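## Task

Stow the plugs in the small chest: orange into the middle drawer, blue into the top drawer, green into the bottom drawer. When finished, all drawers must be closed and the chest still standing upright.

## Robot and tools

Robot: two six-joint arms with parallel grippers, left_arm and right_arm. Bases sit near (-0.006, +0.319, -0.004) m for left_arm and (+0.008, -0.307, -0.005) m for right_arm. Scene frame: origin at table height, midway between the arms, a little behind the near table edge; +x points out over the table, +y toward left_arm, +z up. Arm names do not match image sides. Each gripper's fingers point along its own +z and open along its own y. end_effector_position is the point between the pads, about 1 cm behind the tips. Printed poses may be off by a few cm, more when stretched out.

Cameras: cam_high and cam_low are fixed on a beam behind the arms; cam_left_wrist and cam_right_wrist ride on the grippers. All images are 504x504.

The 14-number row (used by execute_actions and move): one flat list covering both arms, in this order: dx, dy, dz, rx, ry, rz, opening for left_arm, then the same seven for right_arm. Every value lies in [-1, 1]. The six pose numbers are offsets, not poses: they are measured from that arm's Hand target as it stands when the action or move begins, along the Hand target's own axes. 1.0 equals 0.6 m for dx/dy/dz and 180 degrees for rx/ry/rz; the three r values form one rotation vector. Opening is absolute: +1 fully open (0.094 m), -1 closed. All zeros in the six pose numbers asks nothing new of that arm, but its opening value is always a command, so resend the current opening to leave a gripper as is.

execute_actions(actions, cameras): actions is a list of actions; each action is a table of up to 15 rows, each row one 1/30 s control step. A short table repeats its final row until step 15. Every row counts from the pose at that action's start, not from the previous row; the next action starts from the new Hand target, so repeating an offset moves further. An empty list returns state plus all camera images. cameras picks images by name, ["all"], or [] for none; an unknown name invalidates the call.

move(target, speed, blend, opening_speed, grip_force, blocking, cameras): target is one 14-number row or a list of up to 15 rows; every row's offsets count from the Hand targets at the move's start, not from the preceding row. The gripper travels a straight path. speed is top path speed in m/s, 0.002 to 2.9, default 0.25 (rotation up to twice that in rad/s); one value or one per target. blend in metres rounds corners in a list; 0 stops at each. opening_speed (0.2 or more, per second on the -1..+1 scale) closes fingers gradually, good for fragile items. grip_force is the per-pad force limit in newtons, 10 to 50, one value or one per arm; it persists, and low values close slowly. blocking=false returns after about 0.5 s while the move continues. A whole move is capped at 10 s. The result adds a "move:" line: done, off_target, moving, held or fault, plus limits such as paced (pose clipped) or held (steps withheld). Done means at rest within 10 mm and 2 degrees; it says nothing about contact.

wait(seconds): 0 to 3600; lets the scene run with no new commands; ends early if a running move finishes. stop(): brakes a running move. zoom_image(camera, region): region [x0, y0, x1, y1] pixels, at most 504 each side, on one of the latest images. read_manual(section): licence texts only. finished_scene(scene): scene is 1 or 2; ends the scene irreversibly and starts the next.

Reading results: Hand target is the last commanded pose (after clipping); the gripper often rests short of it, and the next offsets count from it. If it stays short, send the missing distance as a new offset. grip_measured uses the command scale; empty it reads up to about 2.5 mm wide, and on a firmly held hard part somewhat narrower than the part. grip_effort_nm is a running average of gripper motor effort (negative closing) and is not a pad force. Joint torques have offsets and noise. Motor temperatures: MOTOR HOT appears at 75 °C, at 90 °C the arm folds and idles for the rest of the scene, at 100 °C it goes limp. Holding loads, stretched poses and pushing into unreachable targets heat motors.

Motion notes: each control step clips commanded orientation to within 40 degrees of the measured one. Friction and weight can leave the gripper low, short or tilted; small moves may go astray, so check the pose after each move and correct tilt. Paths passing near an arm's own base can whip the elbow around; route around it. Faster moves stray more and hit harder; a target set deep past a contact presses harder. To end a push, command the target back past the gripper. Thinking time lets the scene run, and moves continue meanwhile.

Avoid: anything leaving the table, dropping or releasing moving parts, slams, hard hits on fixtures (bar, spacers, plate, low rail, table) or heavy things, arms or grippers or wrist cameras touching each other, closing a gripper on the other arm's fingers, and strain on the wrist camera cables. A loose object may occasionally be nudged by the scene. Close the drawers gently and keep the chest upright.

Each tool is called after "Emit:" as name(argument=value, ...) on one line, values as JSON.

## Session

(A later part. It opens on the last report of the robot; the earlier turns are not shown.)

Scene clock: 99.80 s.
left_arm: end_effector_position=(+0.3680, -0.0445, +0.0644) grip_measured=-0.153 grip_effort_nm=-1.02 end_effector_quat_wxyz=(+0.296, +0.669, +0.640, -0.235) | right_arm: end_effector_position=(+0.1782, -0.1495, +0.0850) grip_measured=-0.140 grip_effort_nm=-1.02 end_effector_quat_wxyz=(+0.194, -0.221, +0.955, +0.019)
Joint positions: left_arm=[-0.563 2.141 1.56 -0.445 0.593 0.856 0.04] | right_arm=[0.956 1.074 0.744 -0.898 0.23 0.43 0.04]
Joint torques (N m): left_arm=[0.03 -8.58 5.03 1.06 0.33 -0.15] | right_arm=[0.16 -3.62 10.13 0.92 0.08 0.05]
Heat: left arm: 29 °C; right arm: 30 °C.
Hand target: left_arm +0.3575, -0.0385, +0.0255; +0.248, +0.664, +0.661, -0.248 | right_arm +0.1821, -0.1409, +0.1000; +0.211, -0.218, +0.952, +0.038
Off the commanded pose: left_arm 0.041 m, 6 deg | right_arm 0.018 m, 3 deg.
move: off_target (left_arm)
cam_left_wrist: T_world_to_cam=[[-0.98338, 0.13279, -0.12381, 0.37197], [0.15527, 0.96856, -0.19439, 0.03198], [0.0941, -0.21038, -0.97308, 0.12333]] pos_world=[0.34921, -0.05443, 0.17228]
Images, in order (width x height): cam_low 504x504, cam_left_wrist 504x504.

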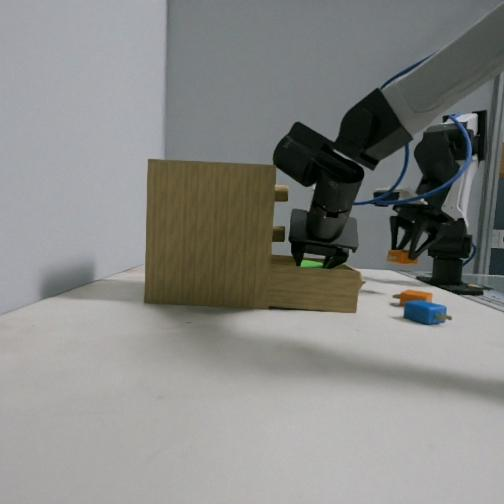

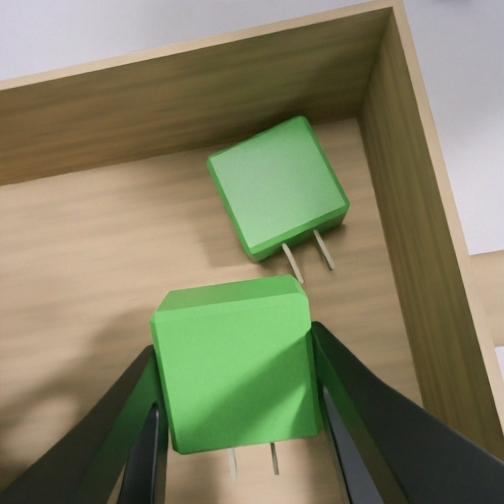

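Emit:
move(target=[[-0.0375,0,-0.0447,0,0,0,-0.5,0,0,0,0,0,0,-0.5],[-0.0375,0,-0.0447,0,0,0,0.1,-0.051,-0.231,-0.068,0,0,0,-0.5],[-0.134,-0.004,-0.1815,0,0,0,0.1,-0.051,-0.231,-0.068,0,0,0,-0.5],[0.007,-0.096,-0.299,-0.3846,-0.0872,-0.3226,0.1,-0.051,-0.231,-0.068,0,0,0,-0.5]], speed=[0.15,0.3,0.2,0.35], blend=[0,0,0.02,0], cameras=["cam_high","cam_left_wrist"])

Scene clock: 109.53 s.
left_arm: end_effector_position=(+0.2959, +0.0886, +0.1466) grip_measured=+0.097 grip_effort_nm=0.14 end_effector_quat_wxyz=(+0.489, +0.010, +0.872, -0.003) | right_arm: end_effector_position=(+0.2439, -0.2624, +0.1416) grip_measured=-0.140 grip_effort_nm=-1.02 end_effector_quat_wxyz=(+0.197, -0.216, +0.956, +0.033)
Joint positions: left_arm=[-0.943 1.444 0.879 -0.258 -0.749 -0.638 0.052] | right_arm=[0.14 1.051 0.952 -1.065 -0.108 -0.312 0.04]
Joint torques (N m): left_arm=[-0.24 -6.52 9.39 1.6 -0.47 -0.09] | right_arm=[-0.8 -1.42 10.35 1.04 -0.2 -0.08]
Heat: left arm: 31 °C; right arm: 31 °C.
Hand target: left_arm +0.3002, +0.0827, +0.1580; +0.501, -0.002, +0.865, -0.009 | right_arm +0.2511, -0.2603, +0.1527; +0.211, -0.218, +0.952, +0.038
Off the commanded pose: left_arm 0.013 m, 2 deg | right_arm 0.013 m, 2 deg.
move: off_target (left_arm, right_arm)
cam_left_wrist: T_world_to_cam=[[-0.13488, -0.98878, -0.06417, 0.13307], [-0.88517, 0.14934, -0.44065, 0.3468], [0.44529, -0.00264, -0.89538, 0.10442]] pos_world=[0.27843, 0.08006, 0.25485]

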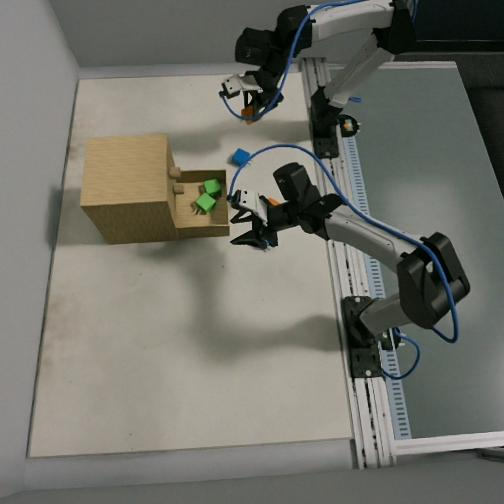

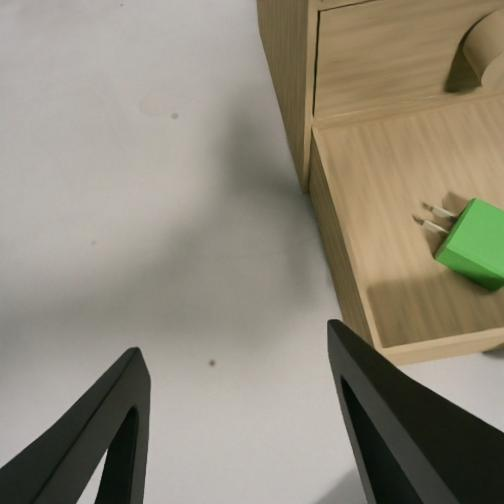

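Emit:
move(target=[[0.105,-0.213,-0.122,0,-0.0833,0,-1,0,0,0,0,0,0,-0.5],[0.227,-0.213,-0.033,0,-0.0833,0,-1,0,0,0,0,0,0,-0.5],[0.046,-0.213,0.28,0,-0.0833,0,-1,0,0,0,0,0,0,-0.5]], speed=[0.3,0.25,0.13], cameras=["cam_high","cam_left_wrist","cam_low"])

Scene clock: 116.60 s.
left_arm: end_effector_position=(+0.4247, -0.0345, +0.0553) grip_measured=-0.995 grip_effort_nm=-0.26 end_effector_quat_wxyz=(+0.609, -0.011, +0.793, +0.013) | right_arm: end_effector_position=(+0.2439, -0.2624, +0.1416) grip_measured=-0.140 grip_effort_nm=-1.02 end_effector_quat_wxyz=(+0.197, -0.216, +0.956, +0.033)
Joint positions: left_arm=[-0.917 2.305 1.306 0.531 -0.914 -0.381 0] | right_arm=[0.14 1.051 0.952 -1.065 -0.108 -0.312 0.04]
Joint torques (N m): left_arm=[0.61 -12.14 8.49 2.19 0.23 0.09] | right_arm=[-0.8 -1.43 10.33 1.04 -0.2 -0.08]
Heat: left arm: 31 °C; right arm: 32 °C.
Hand target: left_arm +0.4314, -0.0475, +0.0525; +0.609, -0.004, +0.793, -0.008 | right_arm +0.2511, -0.2603, +0.1527; +0.211, -0.218, +0.952, +0.038
Off the commanded pose: left_arm 0.015 m, 3 deg | right_arm 0.013 m, 2 deg.
move: off_target (left_arm)
cam_left_wrist: T_world_to_cam=[[-0.06119, -0.99342, -0.09685, -0.00679], [-0.72998, 0.11071, -0.67445, 0.38458], [0.68073, 0.02943, -0.73194, -0.1429]] pos_world=[0.37759, -0.04511, 0.15412]
Images, in order (width x height): cam_high 504x504, cam_low 504x504, cam_left_wrist 504x504.

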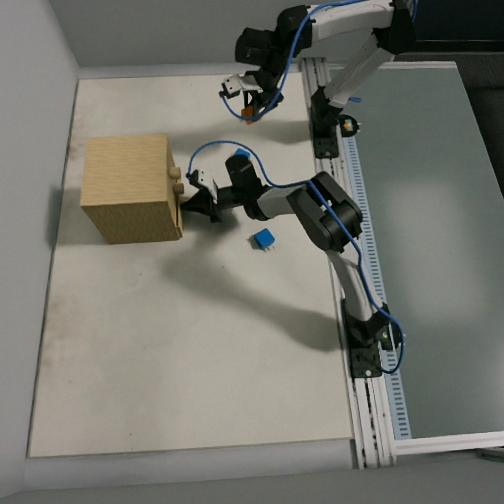

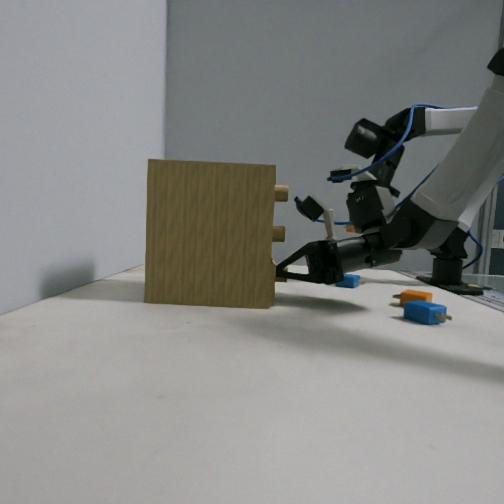

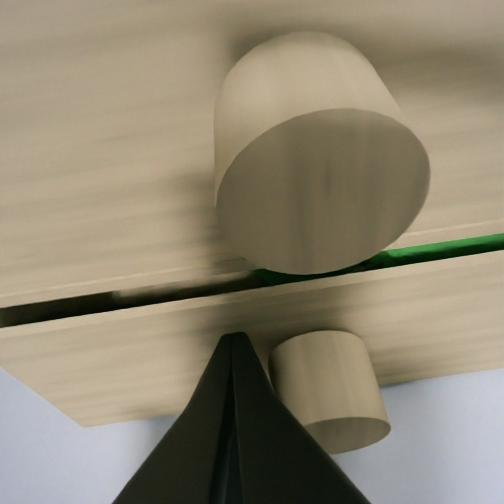

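Emit:
move(target=[-0.0103,0,0.0387,0,0,0,-1,0,0,0,0,0,0,-0.5], speed=0.1, cameras=["cam_left_wrist"])

Scene clock: 118.23 s.
left_arm: end_effector_position=(+0.4400, -0.0367, +0.0558) grip_measured=-0.995 grip_effort_nm=-0.26 end_effector_quat_wxyz=(+0.611, -0.011, +0.791, +0.020) | right_arm: end_effector_position=(+0.2439, -0.2624, +0.1416) grip_measured=-0.140 grip_effort_nm=-1.02 end_effector_quat_wxyz=(+0.197, -0.216, +0.956, +0.033)
Joint positions: left_arm=[-0.896 2.342 1.371 0.519 -0.908 -0.356 0] | right_arm=[0.14 1.051 0.952 -1.065 -0.108 -0.312 0.04]
Joint torques (N m): left_arm=[2.24 -11.99 9.24 2.13 0.48 0.13] | right_arm=[-0.81 -1.43 10.33 1.04 -0.2 -0.07]
Heat: left arm: 31 °C; right arm: 32 °C.
Hand target: left_arm +0.4555, -0.0476, +0.0525; +0.609, -0.003, +0.793, -0.008 | right_arm +0.2511, -0.2603, +0.1527; +0.211, -0.218, +0.952, +0.038
Off the commanded pose: left_arm 0.019 m, 3 deg | right_arm 0.013 m, 2 deg.
move: off_target (left_arm)
cam_left_wrist: T_world_to_cam=[[-0.05148, -0.99285, -0.1077, -0.01156], [-0.72704, 0.1112, -0.67753, 0.39519], [0.68466, 0.04342, -0.72757, -0.15433]] pos_world=[0.39239, -0.04872, 0.15422]

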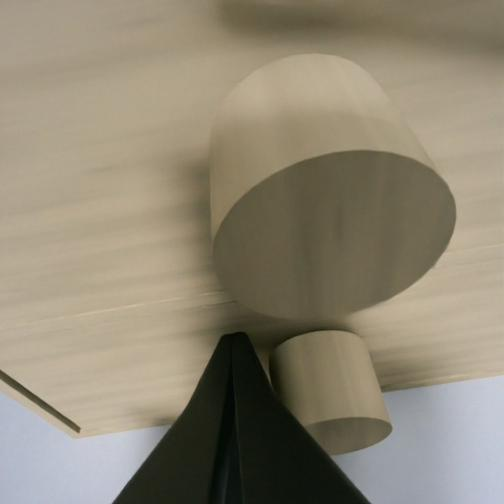

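Emit:
move(target=[[0.012,0,-0.109,0,0,0,-1,0,0,0,0,0,0,-0.5],[-0.079,-0.035,-0.142,0,-0.0556,0,0.35,0,0,0,0,0,0,-0.5],[-0.104,-0.035,-0.0495,0,-0.0556,0,0.35,0,0,0,0,0,0,-0.5]], speed=[0.2,0.2,0.1], cameras=["cam_left_wrist","cam_low"])

Scene clock: 124.60 s.
left_arm: end_effector_position=(+0.4363, -0.0625, +0.1215) grip_measured=+0.347 grip_effort_nm=0.14 end_effector_quat_wxyz=(+0.674, -0.006, +0.739, -0.004) | right_arm: end_effector_position=(+0.2439, -0.2624, +0.1416) grip_measured=-0.140 grip_effort_nm=-1.02 end_effector_quat_wxyz=(+0.197, -0.216, +0.956, +0.033)
Joint positions: left_arm=[-0.933 2.305 1.399 0.72 -0.945 -0.175 0.063] | right_arm=[0.14 1.051 0.952 -1.065 -0.108 -0.312 0.04]
Joint torques (N m): left_arm=[0.8 -13.08 8.54 2.04 0.04 0.08] | right_arm=[-0.81 -1.43 10.32 1.04 -0.21 -0.07]
Motor temperatures (°C): left_arm=[18 35 30 26 19 21 21] | right_arm=[19 24 32 24 16 21 21]
Heat: left arm: 35 °C; right arm: 32 °C.
Hand target: left_arm +0.4427, -0.0673, +0.1206; +0.676, -0.004, +0.737, -0.008 | right_arm +0.2511, -0.2603, +0.1527; +0.211, -0.218, +0.952, +0.038
Off the commanded pose: left_arm 0.008 m, 1 deg | right_arm 0.013 m, 2 deg.
move: done; target 2's new opening was sent with left_arm's hand 0.041 m and 6 deg from that target
cam_left_wrist: T_world_to_cam=[[-0.07333, -0.99324, -0.08997, -0.0229], [-0.60174, 0.11601, -0.79022, 0.39929], [0.79532, -0.00381, -0.60618, -0.16887]] pos_world=[0.37289, -0.0697, 0.2111]
Images, in order (width x height): cam_low 504x504, cam_left_wrist 504x504.

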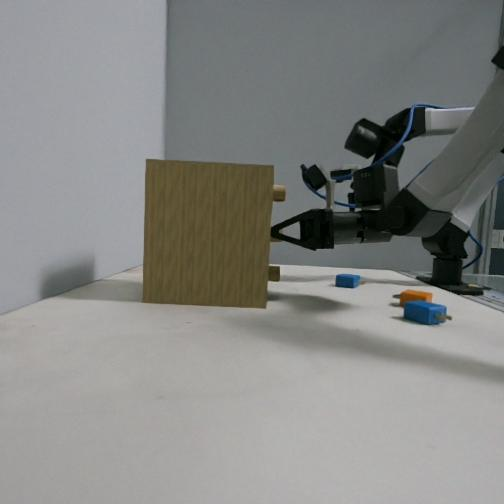

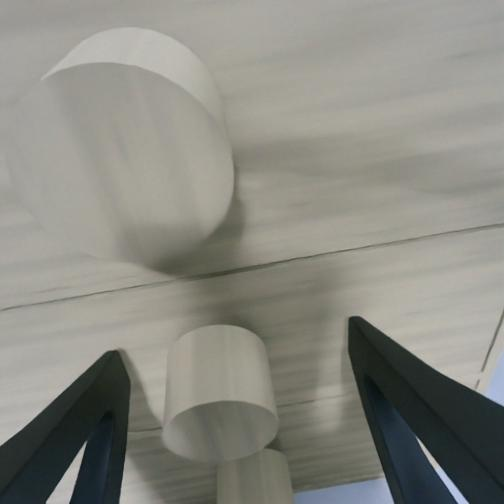

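Emit:
move(target=[[0.0133,0.007,0,0,0,0,0.35,0,0,0,0,0,0,-0.5],[0.0133,0.007,0,0,0,0,-0.65,0,0,0,0,0,0,-0.5],[0.0336,0.007,-0.2325,0,0,0,-0.65,0,0,0,0,0,0,-0.5]], speed=[0.1,0.1,0.12], cameras=["cam_left_wrist","cam_low","cam_right_wrist"])

Scene clock: 129.43 s.
left_arm: end_effector_position=(+0.3127, -0.0622, +0.1134) grip_measured=-0.429 grip_effort_nm=-1.02 end_effector_quat_wxyz=(+0.683, -0.010, +0.730, -0.005) | right_arm: end_effector_position=(+0.2439, -0.2624, +0.1416) grip_measured=-0.140 grip_effort_nm=-1.02 end_effector_quat_wxyz=(+0.197, -0.216, +0.956, +0.033)
Joint positions: left_arm=[-1.183 2.161 1.091 0.838 -1.199 -0.246 0.027] | right_arm=[0.14 1.051 0.952 -1.065 -0.108 -0.312 0.04]
Joint torques (N m): left_arm=[-1.44 -15.91 3.67 1.17 -0.19 -0.37] | right_arm=[-0.81 -1.43 10.33 1.04 -0.21 -0.08]
Heat: left arm: 35 °C; right arm: 33 °C.
Hand target: left_arm +0.3021, -0.0626, +0.1126; +0.676, -0.004, +0.737, -0.008 | right_arm +0.2511, -0.2603, +0.1527; +0.211, -0.218, +0.952, +0.038
Off the commanded pose: left_arm 0.011 m, 1 deg | right_arm 0.013 m, 2 deg.
move: off_target (left_arm); target 2's new opening was sent with left_arm's hand 0.012 m and 0 deg from that target
cam_left_wrist: T_world_to_cam=[[-0.06667, -0.99407, -0.08594, -0.035], [-0.58241, 0.10871, -0.80559, 0.31373], [0.81016, -0.00366, -0.5862, -0.08243]] pos_world=[0.24717, -0.0692, 0.20141]
cam_right_wrist: T_world_to_cam=[[0.29615, -0.95415, 0.04347, -0.33253], [-0.9455, -0.28641, 0.15493, 0.16537], [-0.13538, -0.08698, -0.98697, 0.25628]] pos_world=[0.28953, -0.24763, 0.24177]
Images, in order (width x height): cam_low 504x504, cam_left_wrist 504x504, cam_right_wrist 504x504.

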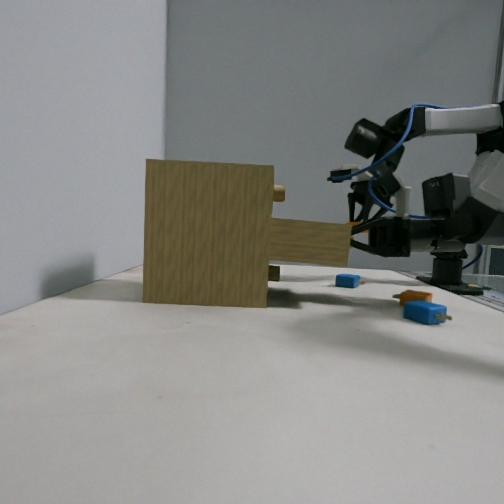

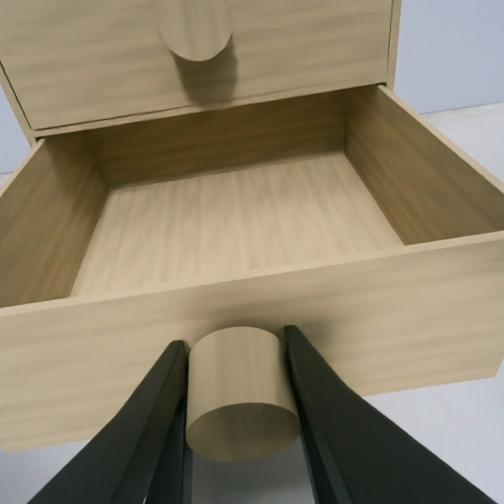

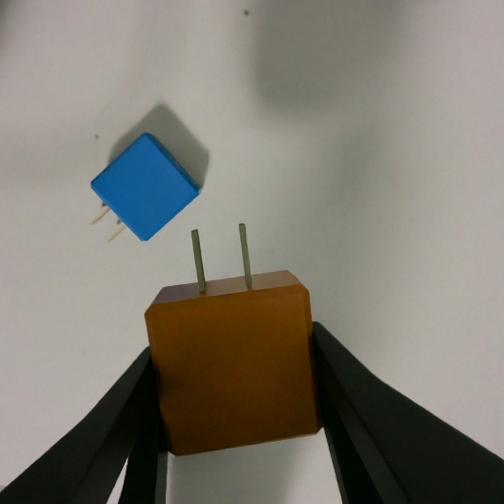

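Emit:
move(target=[[0,0,0,0,0,0,-0.65,-0.232,-0.081,-0.015,-0.1917,-0.0745,-0.3009,-0.5],[0,0,0,0,0,0,-0.65,-0.329,0.171,0.067,-0.1917,-0.0745,-0.3009,-0.5],[0,0,0,0,0,0,-0.65,-0.276,0.171,0.18,-0.1917,-0.0745,-0.3009,-0.5]], speed=[0.3,0.25,0.15], blend=[0.04,0.02,0], cameras=["cam_right_wrist","cam_left_wrist","cam_high"])

Scene clock: 135.90 s.
left_arm: end_effector_position=(+0.3126, -0.0622, +0.1134) grip_measured=-0.429 grip_effort_nm=-1.02 end_effector_quat_wxyz=(+0.683, -0.010, +0.730, -0.005) | right_arm: end_effector_position=(+0.3806, -0.0838, +0.1236) grip_measured=-0.140 grip_effort_nm=-1.02 end_effector_quat_wxyz=(-0.234, +0.668, -0.667, -0.234)
Joint positions: left_arm=[-1.184 2.16 1.091 0.835 -1.199 -0.248 0.027] | right_arm=[0.331 1.938 1.632 -1.014 -0.635 -1.193 0.04]
Joint torques (N m): left_arm=[-1.32 -15.98 3.67 1.17 -0.14 -0.43] | right_arm=[-0.55 -9.46 6.5 0.85 -0.34 0.05]
Heat: left arm: 36 °C; right arm: 33 °C.
Hand target: left_arm +0.3021, -0.0626, +0.1126; +0.676, -0.004, +0.737, -0.008 | right_arm +0.3834, -0.0838, +0.1219; -0.238, +0.665, -0.668, -0.233
Off the commanded pose: left_arm 0.010 m, 1 deg | right_arm 0.003 m, 1 deg.
move: done
cam_left_wrist: T_world_to_cam=[[-0.06651, -0.99409, -0.0858, -0.03508], [-0.58283, 0.10851, -0.80531, 0.31365], [0.80986, -0.00356, -0.58661, -0.08211]] pos_world=[0.24697, -0.0692, 0.20141]
cam_right_wrist: T_world_to_cam=[[0.99021, -0.13884, -0.01471, -0.39046], [-0.13962, -0.98402, -0.11047, 0.01618], [0.00087, 0.11145, -0.99377, 0.23816]] pos_world=[0.38869, -0.06483, 0.23272]
Images, in order (width x height): cam_high 504x504, cam_left_wrist 504x504, cam_right_wrist 504x504.

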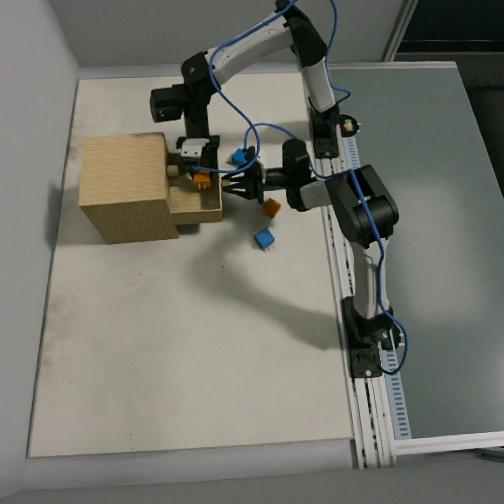

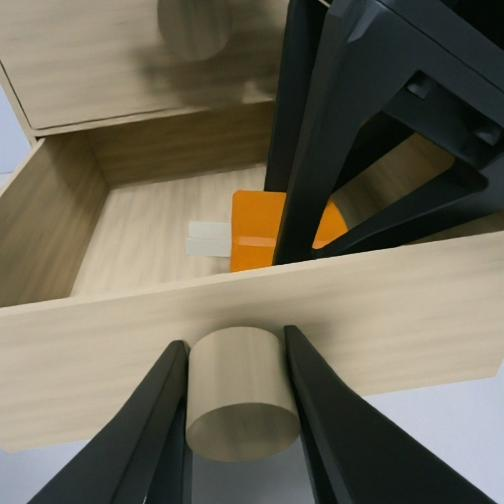

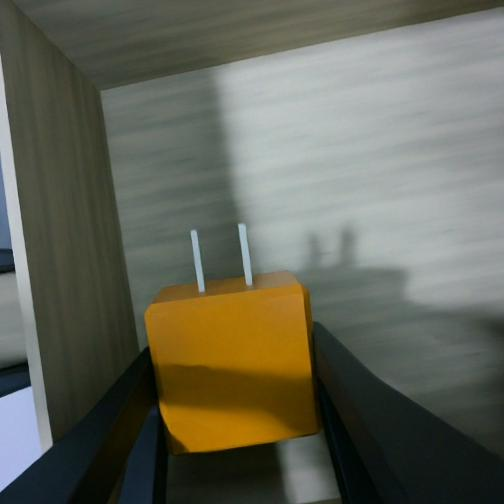

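Emit:
move(target=[[0,0,0,0,0,0,-0.65,0.013,-0.005,0.0153,0,0,0,-0.5],[0,0,0,0,0,0,0.2,0.013,-0.005,0.0153,0,0,0,0.05],[0.007,0,-0.083,0,0,0,0.2,-0.0965,0,-0.115,0,0,0,0.05],[-0.1255,0.333,-0.095,0,0,0,0.2,0.0625,0.022,-0.2265,0,0,0,0.05],[-0.1255,0.333,-0.095,0,0,0,0.2,-0.0645,0.313,0.0477,0.3798,0.046,0.596,0.5]], speed=[0.15,0.15,0.2,0.35,0.4], blend=[0,0,0.02,0.03,0], cameras=["cam_right_wrist","cam_left_wrist","cam_high"])

Scene clock: 145.90 s.
left_arm: end_effector_position=(+0.2515, +0.1397, +0.1789) grip_measured=+0.197 grip_effort_nm=0.14 end_effector_quat_wxyz=(+0.670, +0.005, +0.742, +0.009) | right_arm: end_effector_position=(+0.1983, -0.0059, +0.1167) grip_measured=+0.048 grip_effort_nm=0.10 end_effector_quat_wxyz=(+0.186, +0.173, +0.967, +0.005)
Joint positions: left_arm=[-1.095 1.165 0.355 0.543 -1.104 -0.228 0.056] | right_arm=[1.226 1.778 1.493 -1.189 0.381 1.532 0.049]
Joint torques (N m): left_arm=[0.91 -6.28 6.9 1.93 0.04 0.01] | right_arm=[-0.46 -9.1 6.13 0.2 0.51 0.4]
Heat: left arm: 37 °C; right arm: 33 °C.
Hand target: left_arm +0.2526, +0.1387, +0.1891; +0.676, -0.004, +0.737, -0.008 | right_arm +0.2002, -0.0149, +0.1207; +0.199, +0.192, +0.961, -0.003 (not the last commanded pose)
Tool commands: left_gripper/opening=+0.2 right_gripper/opening=+0.05
Off the commanded pose: left_arm 0.010 m, 2 deg | right_arm 0.029 m, 19 deg.
move: held (right_arm; a check stopped the path); path passed 4 of 5 targets; target 5's new opening was not sent; limits=held
pose unreachable (right arm): on one or more control steps of this call, first in action 0 (counted from 0), this arm could not follow its commanded pose, so it was not sent that pose on those steps. It may still have moved: this result reports where it is.
cause: moving toward the commanded pose would bring a part of the arm too close to another arm (this arm's wrist (the part past joint 4) and the left arm's wrist camera, 10 mm apart when this arm was first held).
cam_left_wrist: T_world_to_cam=[[-0.07432, -0.98961, -0.12308, 0.17514], [-0.60979, 0.14276, -0.7796, 0.30633], [0.78907, 0.01711, -0.61406, 0.0137]] pos_world=[0.189, 0.12936, 0.26878]
cam_right_wrist: T_world_to_cam=[[-0.45896, -0.8872, -0.04718, 0.08751], [-0.87423, 0.44151, 0.20198, 0.18428], [-0.15837, 0.13395, -0.97825, 0.2526]] pos_world=[0.24127, -0.03756, 0.21401]
Images, in order (width x height): cam_high 504x504, cam_left_wrist 504x504, cam_right_wrist 504x504.

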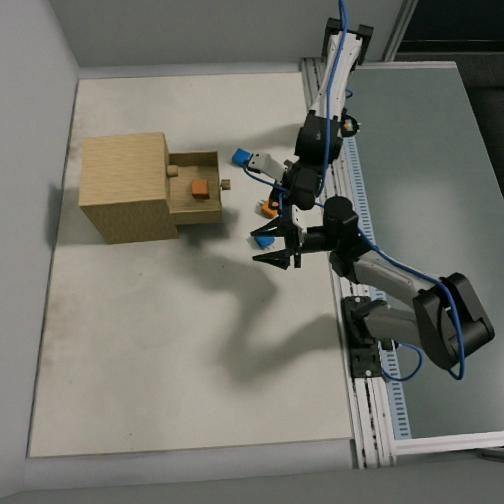

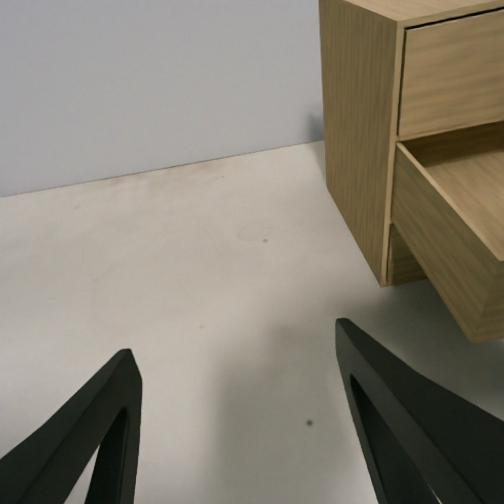

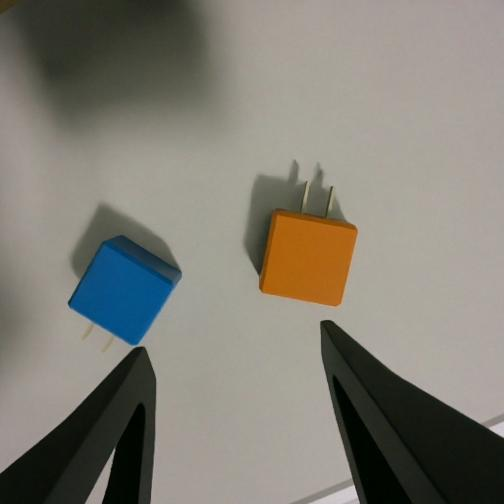

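Emit:
move(target=[[0,0.217,0,0,0,0,0.2,0,0,0,0,0,0,0.05],[0,0.217,0,0,0,0,0.2,0.005,-0.0365,0.031,0.0532,-0.016,0.0651,0.45],[0,0.217,0,0,0,0,0.2,0.056,-0.046,0.152,0.0532,-0.016,0.0651,0.45]], speed=[0.35,0.25,0.15], cameras=["cam_right_wrist"])

Scene clock: 154.13 s.
left_arm: end_effector_position=(+0.2510, +0.2704, +0.1654) grip_measured=+0.197 grip_effort_nm=0.14 end_effector_quat_wxyz=(+0.659, -0.002, +0.752, +0.001) | right_arm: end_effector_position=(+0.1896, -0.0264, +0.0242) grip_measured=+0.448 grip_effort_nm=0.10 end_effector_quat_wxyz=(+0.181, +0.286, +0.939, -0.051)
Joint positions: left_arm=[-0.483 0.386 0.11 0.107 -0.499 -0.091 0.056] | right_arm=[1.226 1.918 1.297 -1.02 0.386 1.804 0.068]
Joint torques (N m): left_arm=[1.11 -0.36 10.24 2.23 0.11 0.09] | right_arm=[-0.75 -7.08 5.79 -0.06 0.69 0.42]
Heat: left arm: 35 °C; right arm: 33 °C.
Hand target: left_arm +0.2531, +0.2689, +0.1866; +0.676, -0.004, +0.737, -0.008 | right_arm +0.1963, -0.0356, +0.0219; +0.205, +0.304, +0.928, -0.068
Off the commanded pose: left_arm 0.021 m, 3 deg | right_arm 0.012 m, 4 deg.
move: off_target (left_arm, right_arm); target 2's new opening was sent with right_arm's hand 0.026 m and 10 deg from that target
cam_right_wrist: T_world_to_cam=[[-0.66584, -0.74588, 0.0178, 0.10239], [-0.73124, 0.65713, 0.18295, 0.18352], [-0.14816, 0.1088, -0.98296, 0.16109]] pos_world=[0.22623, -0.06175, 0.12295]

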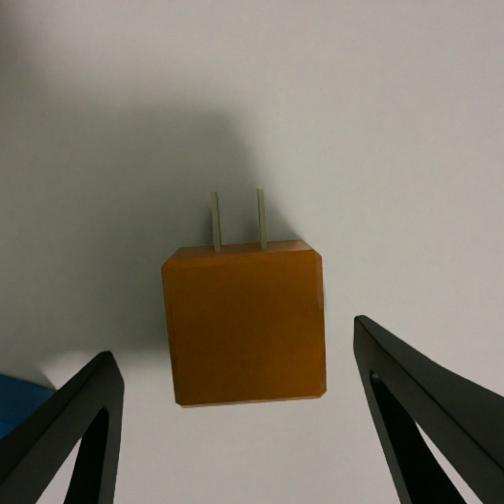

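Emit:
move(target=[[0,0,0,0,0,0,0.2,-0.013,0,0,0,0,0,0.45],[0,0,0,0,0,0,0.2,-0.013,0,0,0,0,0,-0.5],[0,0,0,0,0,0,0.2,-0.154,-0.04,-0.259,0,0,0,-0.5],[0,0,0,0,0,0,0.2,-0.432,-0.001,-0.166,-0.3333,-0.0552,-0.523,-0.5],[0.117,-0.348,-0.053,0.2754,0.3034,0.1929,0.4,-0.34,0.206,-0.172,-0.3333,-0.0552,-0.523,-0.5],[0.117,-0.348,-0.053,0.2754,0.3034,0.1929,0.4,-0.279,0.206,-0.041,-0.3333,-0.0552,-0.523,-0.5]], speed=[0.1,0.1,0.25,0.35,0.3,0.15], blend=[0,0,0.03,0.03,0,0], cameras=["cam_right_wrist","cam_left_wrist","cam_low"])

Scene clock: 168.60 s.
left_arm: end_effector_position=(+0.2124, +0.0689, +0.1166) grip_measured=+0.397 grip_effort_nm=0.14 end_effector_quat_wxyz=(+0.189, +0.463, +0.860, -0.103) | right_arm: end_effector_position=(+0.3829, -0.0221, +0.1262) grip_measured=-0.146 grip_effort_nm=-1.03 end_effector_quat_wxyz=(+0.279, -0.573, +0.742, +0.207)
Joint positions: left_arm=[-0.776 1.424 1.064 -0.791 0.099 0.169 0.066] | right_arm=[0.508 1.853 1.479 -0.651 -0.49 -0.703 0.04]
Joint torques (N m): left_arm=[0.03 -5.31 9.13 1.24 0.28 0.17] | right_arm=[-0.02 -7.47 6.58 1.35 -0.21 0.04]
Heat: left arm: 32 °C; right arm: 33 °C.
Hand target: left_arm +0.2145, +0.0591, +0.1231; +0.194, +0.474, +0.852, -0.112 | right_arm +0.3834, -0.0198, +0.1147; +0.271, -0.572, +0.745, +0.209
Off the commanded pose: left_arm 0.012 m, 2 deg | right_arm 0.012 m, 1 deg.
move: off_target (left_arm, right_arm); target 2's new opening was sent with right_arm's hand 0.010 m and 3 deg from that target; target 5's new opening was sent with left_arm's hand 0.012 m and 2 deg from that target
cam_left_wrist: T_world_to_cam=[[-0.89941, -0.4368, 0.01633, 0.21545], [-0.43158, 0.89334, 0.12519, 0.04894], [-0.06927, 0.10555, -0.992, 0.22777]] pos_world=[0.23068, 0.02635, 0.2163]
cam_right_wrist: T_world_to_cam=[[0.92103, -0.38939, -0.00927, -0.36386], [-0.38648, -0.91065, -0.14612, 0.17811], [0.04845, 0.13817, -0.98922, 0.2156]] pos_world=[0.39351, -0.00928, 0.23593]
Images, in order (width x height): cam_low 504x504, cam_left_wrist 504x504, cam_right_wrist 504x504.

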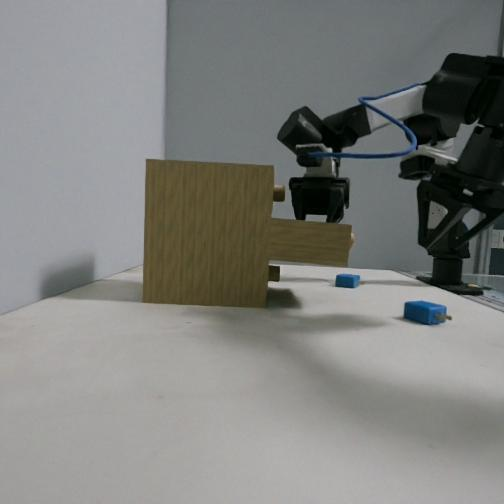

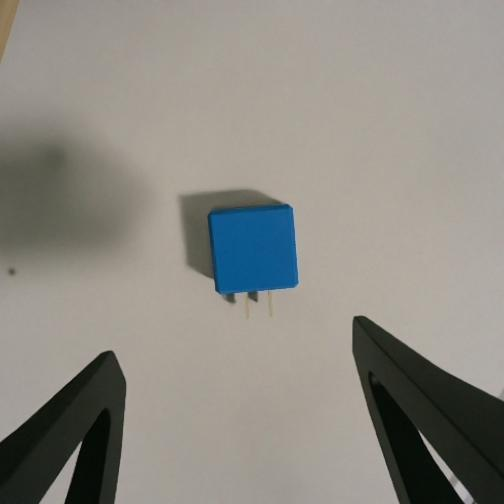

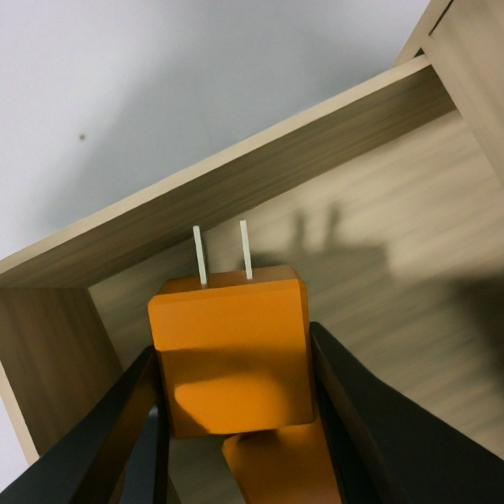

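Emit:
move(target=[[0.048,-0.012,0.165,0.006,0,0.0126,0.4,0.001,-0.006,0.025,0,0,0,-0.5],[0.048,-0.012,0.165,0.006,0,0.0126,-0.5,0.001,-0.006,0.025,0,0,0,0.05],[-0.002,-0.012,0.056,0.006,0,0.0126,-0.5,-0.097,0,-0.115,0,0,0,0.05],[0.17,0.1025,-0.135,0.006,0,0.0126,-0.5,0.109,0.024,-0.3635,0,0,0,0.05],[0.17,0.1025,-0.135,0.006,0,0.0126,-0.5,0.084,0.211,-0.256,0.3562,-0.1655,0.2269,-1]], speed=[0.15,0.15,0.2,0.3,0.35], blend=[0,0,0.02,0.03,0], cameras=["cam_right_wrist","cam_left_wrist","cam_high"])

Scene clock: 180.03 s.
left_arm: end_effector_position=(+0.1930, +0.2035, +0.1386) grip_measured=-0.154 grip_effort_nm=-1.02 end_effector_quat_wxyz=(+0.171, +0.488, +0.849, -0.111) | right_arm: end_effector_position=(+0.2234, -0.1229, +0.1891) grip_measured=-0.990 grip_effort_nm=-0.50 end_effector_quat_wxyz=(+0.602, -0.014, +0.798, -0.004)
Joint positions: left_arm=[-0.271 1.134 0.966 -1.123 0.306 0.707 0.04] | right_arm=[1.366 1.051 0.634 -0.414 1.213 0.776 0]
Joint torques (N m): left_arm=[1.46 -3.71 9.21 0.94 0.45 0.12] | right_arm=[-0.46 -1.29 10.32 1.14 0.51 0.09]
Heat: left arm: 32 °C; right arm: 33 °C.
Hand target: left_arm +0.2000, +0.1997, +0.1510; +0.192, +0.492, +0.841, -0.116 | right_arm +0.2258, -0.1199, +0.2001; +0.608, +0.000, +0.794, +0.001
Off the commanded pose: left_arm 0.015 m, 3 deg | right_arm 0.012 m, 2 deg.
move: off_target (left_arm, right_arm); target 2's new opening was sent with right_arm's hand 0.018 m and 2 deg from that target; target 5's new opening was sent with right_arm's hand 0.011 m and 2 deg from that target
cam_left_wrist: T_world_to_cam=[[-0.92273, -0.3834, 0.03964, 0.24683], [-0.37435, 0.91592, 0.14474, -0.10081], [-0.0918, 0.11872, -0.98867, 0.23524]] pos_world=[0.21162, 0.15904, 0.23739]
cam_right_wrist: T_world_to_cam=[[-0.08605, -0.99377, -0.07081, -0.09336], [-0.74085, 0.11134, -0.66238, 0.33634], [0.66614, -0.00454, -0.74581, 0.098]] pos_world=[0.17586, -0.12978, 0.28927]
Images, in order (width x height): cam_high 504x504, cam_left_wrist 504x504, cam_right_wrist 504x504.

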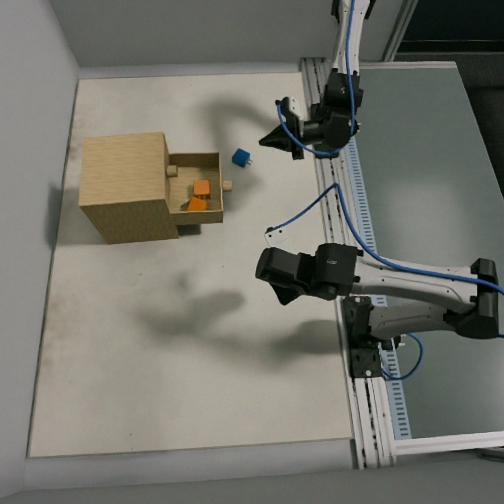

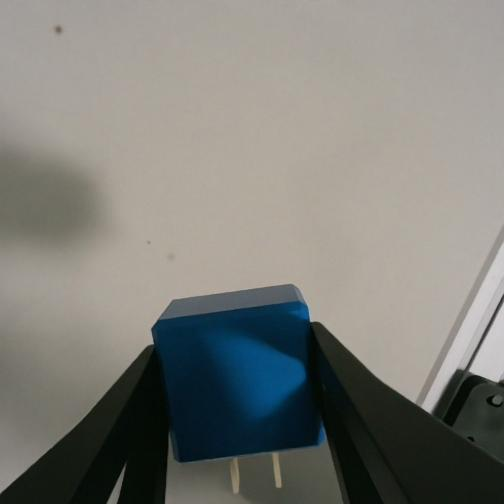

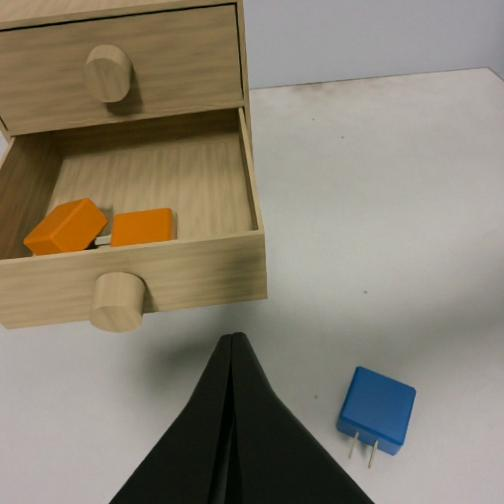

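Emit:
zoom_image(camera="cam_right_wrist", region=[0, 170, 240, 340])

Emit:
zoom_image(camera="cam_high", region=[150, 140, 240, 230])

Scaled by 2.100 from the camera's image (finer frame: 720x720).

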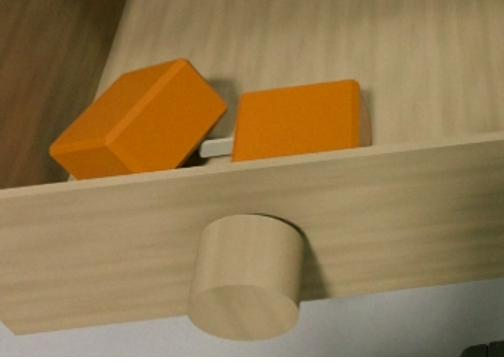

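Scaled by 5.600 from the camera's image (finer frame: 720x720).

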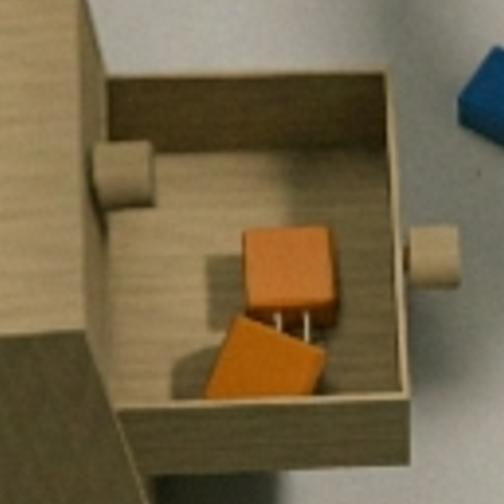

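Emit:
move(target=[[0,0,0,0,0,0,-0.5,0.123,0.119,0.057,0,0,0,-1],[0,0,0,0,0,0,-0.5,0.045,0.119,0.3675,0,0,0,-1]], speed=[0.25,0.12], cameras=["cam_right_wrist","cam_low"])

Scene clock: 185.97 s.
left_arm: end_effector_position=(+0.1930, +0.2035, +0.1386) grip_measured=-0.154 grip_effort_nm=-1.02 end_effector_quat_wxyz=(+0.171, +0.488, +0.849, -0.111) | right_arm: end_effector_position=(+0.4231, -0.0582, +0.1103) grip_measured=-0.990 grip_effort_nm=-0.51 end_effector_quat_wxyz=(+0.599, -0.002, +0.800, -0.016)
Joint positions: left_arm=[-0.271 1.134 0.966 -1.123 0.306 0.707 0.04] | right_arm=[0.831 1.864 0.889 0.592 0.787 0.252 0]
Joint torques (N m): left_arm=[1.42 -3.64 9.13 0.96 0.39 0.21] | right_arm=[-0.61 -6.78 9.29 1.95 -0.06 -0.06]
Motor temperatures (°C): left_arm=[18 30 33 25 19 21 22] | right_arm=[19 27 33 24 16 21 21]
Heat: left arm: 33 °C; right arm: 33 °C.
Hand target: left_arm +0.2000, +0.1997, +0.1510; +0.192, +0.492, +0.841, -0.116 | right_arm +0.4316, -0.0481, +0.1167; +0.608, -0.001, +0.794, +0.001
Off the commanded pose: left_arm 0.015 m, 3 deg | right_arm 0.015 m, 2 deg.
move: off_target (right_arm)
cam_right_wrist: T_world_to_cam=[[-0.12073, -0.99049, -0.06598, -0.00307], [-0.74035, 0.13412, -0.65871, 0.42569], [0.6613, -0.03068, -0.7495, -0.09264]] pos_world=[0.37605, -0.06298, 0.21077]
Images, in order (width x height): cam_low 504x504, cam_right_wrist 504x504.

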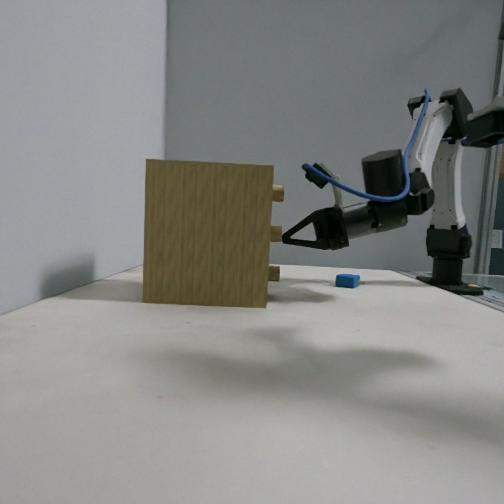

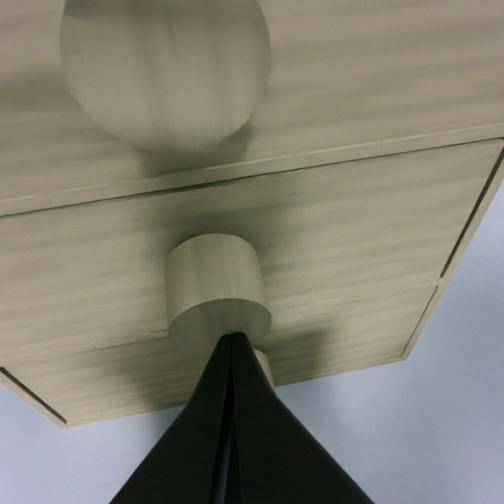

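Emit:
move(target=[[0,0,0,0,0,0,-0.5,0.0215,0,-0.0805,0,0,0,-1],[0,0,0,0,0,0,-0.5,-0.0997,0.002,-0.13,0,-0.0556,0,0.4],[0,0,0,0,0,0,-0.5,-0.131,0.002,-0.0135,0,-0.0556,0,0.4],[0,0,0,0,0,0,-0.5,-0.131,0.002,-0.0135,0,-0.0556,0,-0.65],[0,0,0,0,0,0,-0.5,-0.0683,0.002,-0.247,0,-0.0556,0,-0.65]], speed=[0.2,0.2,0.12,0.12,0.12], blend=[0.01,0,0,0,0], cameras=["cam_right_wrist","cam_low"])

Scene clock: 194.00 s.
left_arm: end_effector_position=(+0.1930, +0.2035, +0.1386) grip_measured=-0.154 grip_effort_nm=-1.02 end_effector_quat_wxyz=(+0.171, +0.488, +0.849, -0.111) | right_arm: end_effector_position=(+0.3046, -0.0520, +0.1837) grip_measured=-0.416 grip_effort_nm=-1.02 end_effector_quat_wxyz=(+0.671, +0.004, +0.741, -0.019)
Joint positions: left_arm=[-0.271 1.134 0.966 -1.123 0.306 0.707 0.04] | right_arm=[1.171 1.55 0.655 0.689 1.168 0.17 0.027]
Joint torques (N m): left_arm=[1.17 -3.84 9.05 0.98 0.47 0.23] | right_arm=[0.91 -9.02 6.43 1.49 -0.08 -0.1]
Heat: left arm: 35 °C; right arm: 33 °C.
Hand target: left_arm +0.2000, +0.1997, +0.1510; +0.192, +0.492, +0.841, -0.116 | right_arm +0.2992, -0.0473, +0.1948; +0.675, +0.000, +0.738, +0.000
Off the commanded pose: left_arm 0.015 m, 3 deg | right_arm 0.013 m, 2 deg.
move: off_target (right_arm); target 2's new opening was sent with right_arm's hand 0.017 m and 3 deg from that target
cam_right_wrist: T_world_to_cam=[[-0.11764, -0.98905, -0.08909, -0.00301], [-0.60331, 0.14244, -0.78469, 0.36719], [0.78878, -0.03856, -0.61346, -0.02333]] pos_world=[0.23957, -0.05618, 0.27355]
Images, in order (width x height): cam_low 504x504, cam_right_wrist 504x504.

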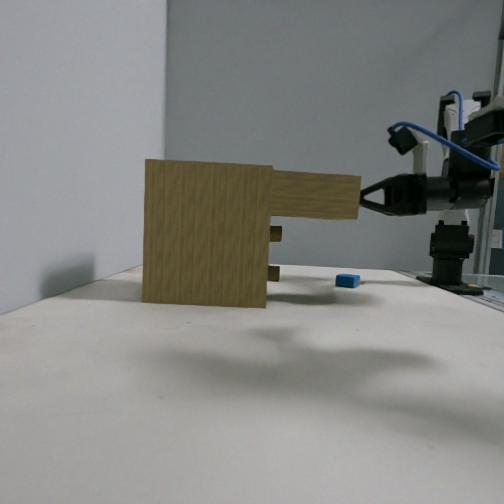

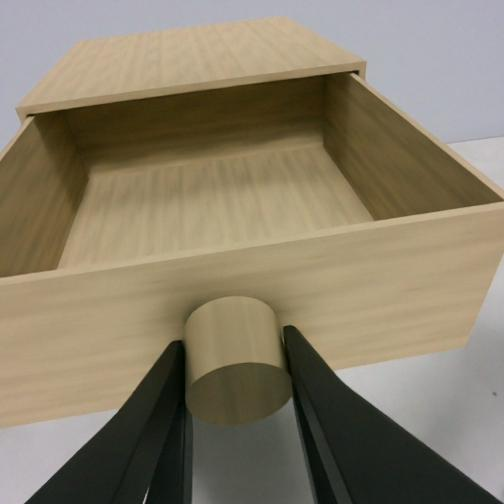

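Emit:
move(target=[[-0.282,0.192,-0.124,0.0876,-0.0814,0.1375,-0.5,0,0,0,0,0,0,-0.65],[-0.551,0.072,0.02,0.0876,-0.0814,0.1375,-0.5,0,0,0,0,0,0,-0.65],[-0.502,0.072,0.126,0.0876,-0.0814,0.1375,-0.5,0,0,0,0,0,0,-0.65]], speed=[0.35,0.3,0.15], blend=[0.04,0.02,0], cameras=["cam_right_wrist","cam_left_wrist"])

Scene clock: 199.20 s.
left_arm: end_effector_position=(+0.3827, -0.0410, +0.2126) grip_measured=-0.154 grip_effort_nm=-1.02 end_effector_quat_wxyz=(+0.233, +0.655, +0.672, -0.253) | right_arm: end_effector_position=(+0.3046, -0.0521, +0.1836) grip_measured=-0.416 grip_effort_nm=-1.02 end_effector_quat_wxyz=(+0.671, +0.005, +0.741, -0.019)
Joint positions: left_arm=[-0.533 2.454 2.764 -1.487 0.609 0.862 0.04] | right_arm=[1.171 1.55 0.655 0.688 1.168 0.171 0.027]
Joint torques (N m): left_arm=[0.18 -15.8 5.49 1.39 0.29 0.15] | right_arm=[0.92 -9.02 6.45 1.49 -0.08 -0.1]
Heat: left arm: 35 °C; right arm: 33 °C.
Hand target: left_arm +0.3868, -0.0441, +0.2143; +0.248, +0.663, +0.662, -0.247 | right_arm +0.2992, -0.0473, +0.1948; +0.675, +0.000, +0.738, +0.001
Off the commanded pose: left_arm 0.005 m, 2 deg | right_arm 0.013 m, 2 deg.
move: done
cam_left_wrist: T_world_to_cam=[[-0.99314, 0.11602, 0.01429, 0.37792], [0.11274, 0.98296, -0.14517, 0.06145], [-0.03089, -0.14257, -0.9893, 0.32101]] pos_world=[0.37831, -0.05848, 0.3211]
cam_right_wrist: T_world_to_cam=[[-0.11773, -0.98904, -0.08914, -0.00308], [-0.60352, 0.14254, -0.78451, 0.36713], [0.78861, -0.03856, -0.61368, -0.02329]] pos_world=[0.23957, -0.05628, 0.27345]
Images, in order (width x height): cam_left_wrist 504x504, cam_right_wrist 504x504.

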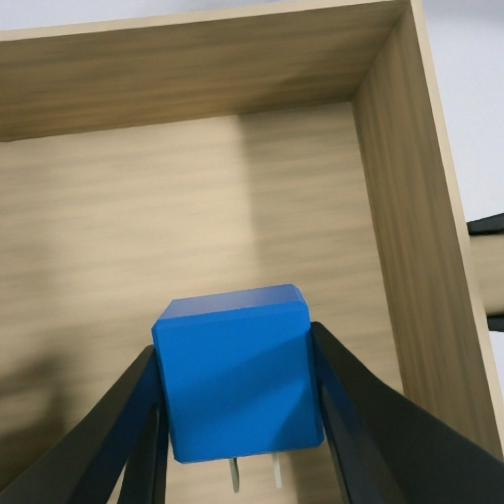

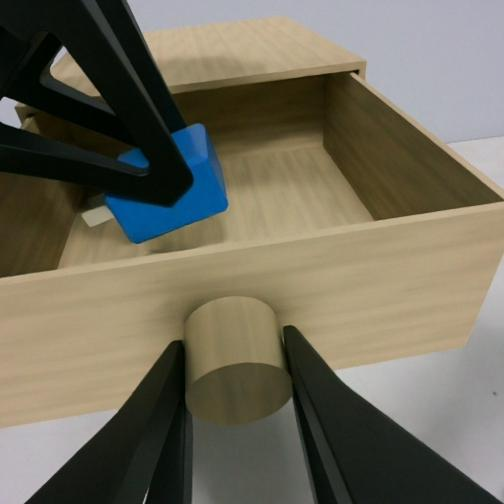

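Emit:
move(target=[[0.0193,0,0.023,0,0,0,-0.5,0,0,0,0,0,0,-0.65],[0.0193,0,0.023,0,0,0,0.05,0,0,0,0,0,0,0.3],[-0.0965,0,-0.115,0,0,0,0.05,0.007,0,-0.083,0,0,0,0.3],[0.2845,-0.05,-0.413,0,0,0,0.05,-0.037,-0.267,-0.154,0,0,0,0.3],[0.2845,-0.05,-0.413,0,0,0,0.05,0.112,-0.272,-0.0355,0.143,0.3258,0.1002,0.5]], speed=[0.12,0.12,0.2,0.35,0.35], blend=[0,0,0.02,0.03,0], cameras=["cam_right_wrist","cam_high"])

Scene clock: 207.90 s.
left_arm: end_effector_position=(+0.3640, +0.2493, +0.2722) grip_measured=+0.048 grip_effort_nm=0.14 end_effector_quat_wxyz=(+0.323, +0.612, +0.700, -0.176) | right_arm: end_effector_position=(+0.2685, -0.2128, +0.1247) grip_measured=+0.498 grip_effort_nm=0.10 end_effector_quat_wxyz=(+0.209, +0.245, +0.945, -0.060)
Joint positions: left_arm=[0.151 1.859 2.041 -1.567 0.736 1.492 0.049] | right_arm=[0.632 1.36 1.088 -1.088 0.404 1.07 0.07]
Joint torques (N m): left_arm=[0.84 -14.76 5.39 0.65 0.62 0.19] | right_arm=[-0.79 -3.32 9.59 0.53 0.16 0.09]
Motor temperatures (°C): left_arm=[18 35 34 24 19 21 22] | right_arm=[19 28 33 25 16 20 21]
Heat: left arm: 35 °C; right arm: 33 °C.
Hand target: left_arm +0.3567, +0.2473, +0.2894; +0.248, +0.663, +0.662, -0.247 | right_arm +0.2723, -0.2105, +0.1297; +0.208, +0.252, +0.943, -0.056
Off the commanded pose: left_arm 0.019 m, 14 deg | right_arm 0.007 m, 1 deg.
elbow stopped short (left arm): the move would have taken joint 3 (elbow) straighter than the controller allows.
joint read past its limit (left arm) — joint 4 (wrist pitch), lower limit.
joint sent to its limit (left arm) — joint 4 (wrist pitch), lower limit. The joint targets are off in orientation, not in position.
move: off_target (left_arm); target 2's new opening was sent with left_arm's hand 0.018 m and 4 deg from that target
cam_right_wrist: T_world_to_cam=[[-0.60526, -0.79553, 0.02807, -0.0141], [-0.78789, 0.60373, 0.12143, 0.35675], [-0.11355, 0.05138, -0.9922, 0.27141]] pos_world=[0.30337, -0.24054, 0.22637]
Images, in order (width x height): cam_high 504x504, cam_right_wrist 504x504.

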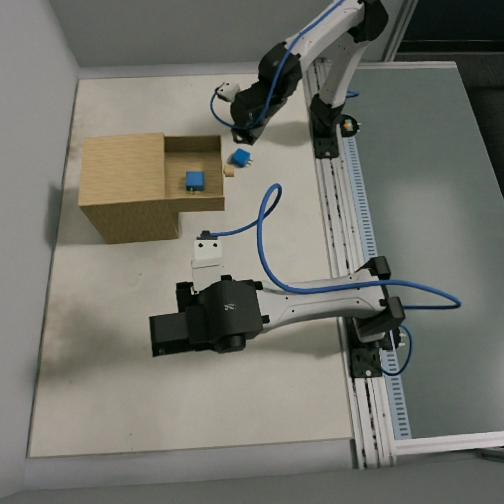

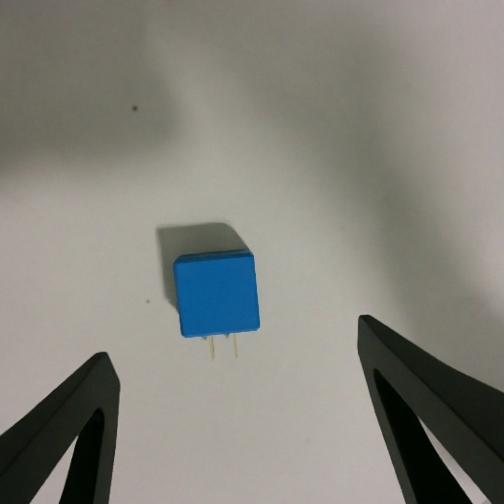

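Emit:
move(target=[[0,0,0,0,0,0,0.05,0.077,0.015,0.164,0,0,0,0.5],[0,0,0,0,0,0,0.05,0.077,0.015,0.164,0,0,0,-0.5],[0,0,0,0,0,0,0.05,-0.162,-0.04,-0.274,0,0,0,-0.5],[0,0,0,0,0,0,0.05,-0.293,0.0095,-0.194,-0.359,-0.0504,-0.5635,-0.5],[0,0,0,0,0,0,0.05,-0.16,0.27,-0.201,-0.359,-0.0504,-0.5635,-0.5],[0,0,0,0,0,0,0.05,-0.098,0.27,-0.0685,-0.359,-0.0504,-0.5635,-0.5]], speed=[0.15,0.15,0.3,0.35,0.3,0.15], blend=[0,0,0.03,0.03,0.02,0], cameras=["cam_right_wrist","cam_high"])

Scene clock: 219.00 s.
left_arm: end_effector_position=(+0.3640, +0.2493, +0.2722) grip_measured=+0.048 grip_effort_nm=0.14 end_effector_quat_wxyz=(+0.323, +0.612, +0.700, -0.176) | right_arm: end_effector_position=(+0.3838, -0.0850, +0.1910) grip_measured=-0.142 grip_effort_nm=-1.02 end_effector_quat_wxyz=(-0.238, +0.667, -0.660, -0.252)
Joint positions: left_arm=[0.151 1.859 2.041 -1.567 0.736 1.492 0.049] | right_arm=[0.313 1.982 1.95 -1.314 -0.678 -1.224 0.04]
Joint torques (N m): left_arm=[0.72 -14.74 5.57 0.65 0.61 0.17] | right_arm=[-0.64 -11.4 4.9 0.82 -0.22 0.1]
Heat: left arm: 39 °C; right arm: 33 °C.
Hand target: left_arm +0.3567, +0.2473, +0.2894; +0.248, +0.663, +0.662, -0.247 | right_arm +0.3844, -0.0880, +0.1917; -0.241, +0.665, -0.664, -0.243
Off the commanded pose: left_arm 0.019 m, 14 deg | right_arm 0.003 m, 1 deg.
joint read past its limit (left arm) — joint 4 (wrist pitch), lower limit.
joint sent to its limit (left arm) — joint 4 (wrist pitch), lower limit. The joint targets are off in orientation, not in position.
move: done
cam_right_wrist: T_world_to_cam=[[0.99176, -0.1232, -0.03523, -0.38821], [-0.12697, -0.98193, -0.14036, 0.02397], [-0.0173, 0.14367, -0.98947, 0.31423]] pos_world=[0.39349, -0.06944, 0.30061]
Images, in order (width x height): cam_high 504x504, cam_right_wrist 504x504.

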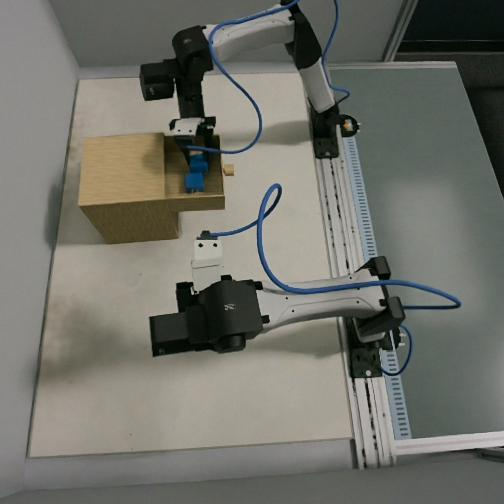

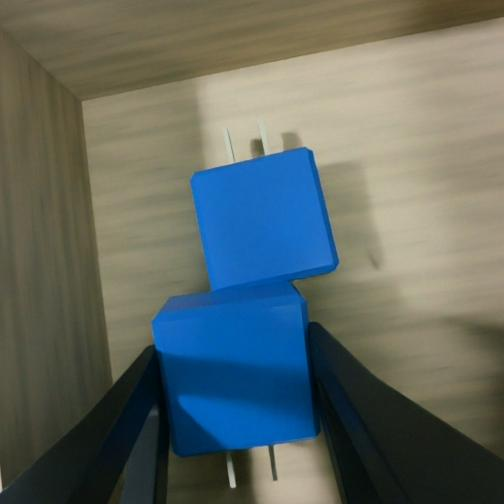

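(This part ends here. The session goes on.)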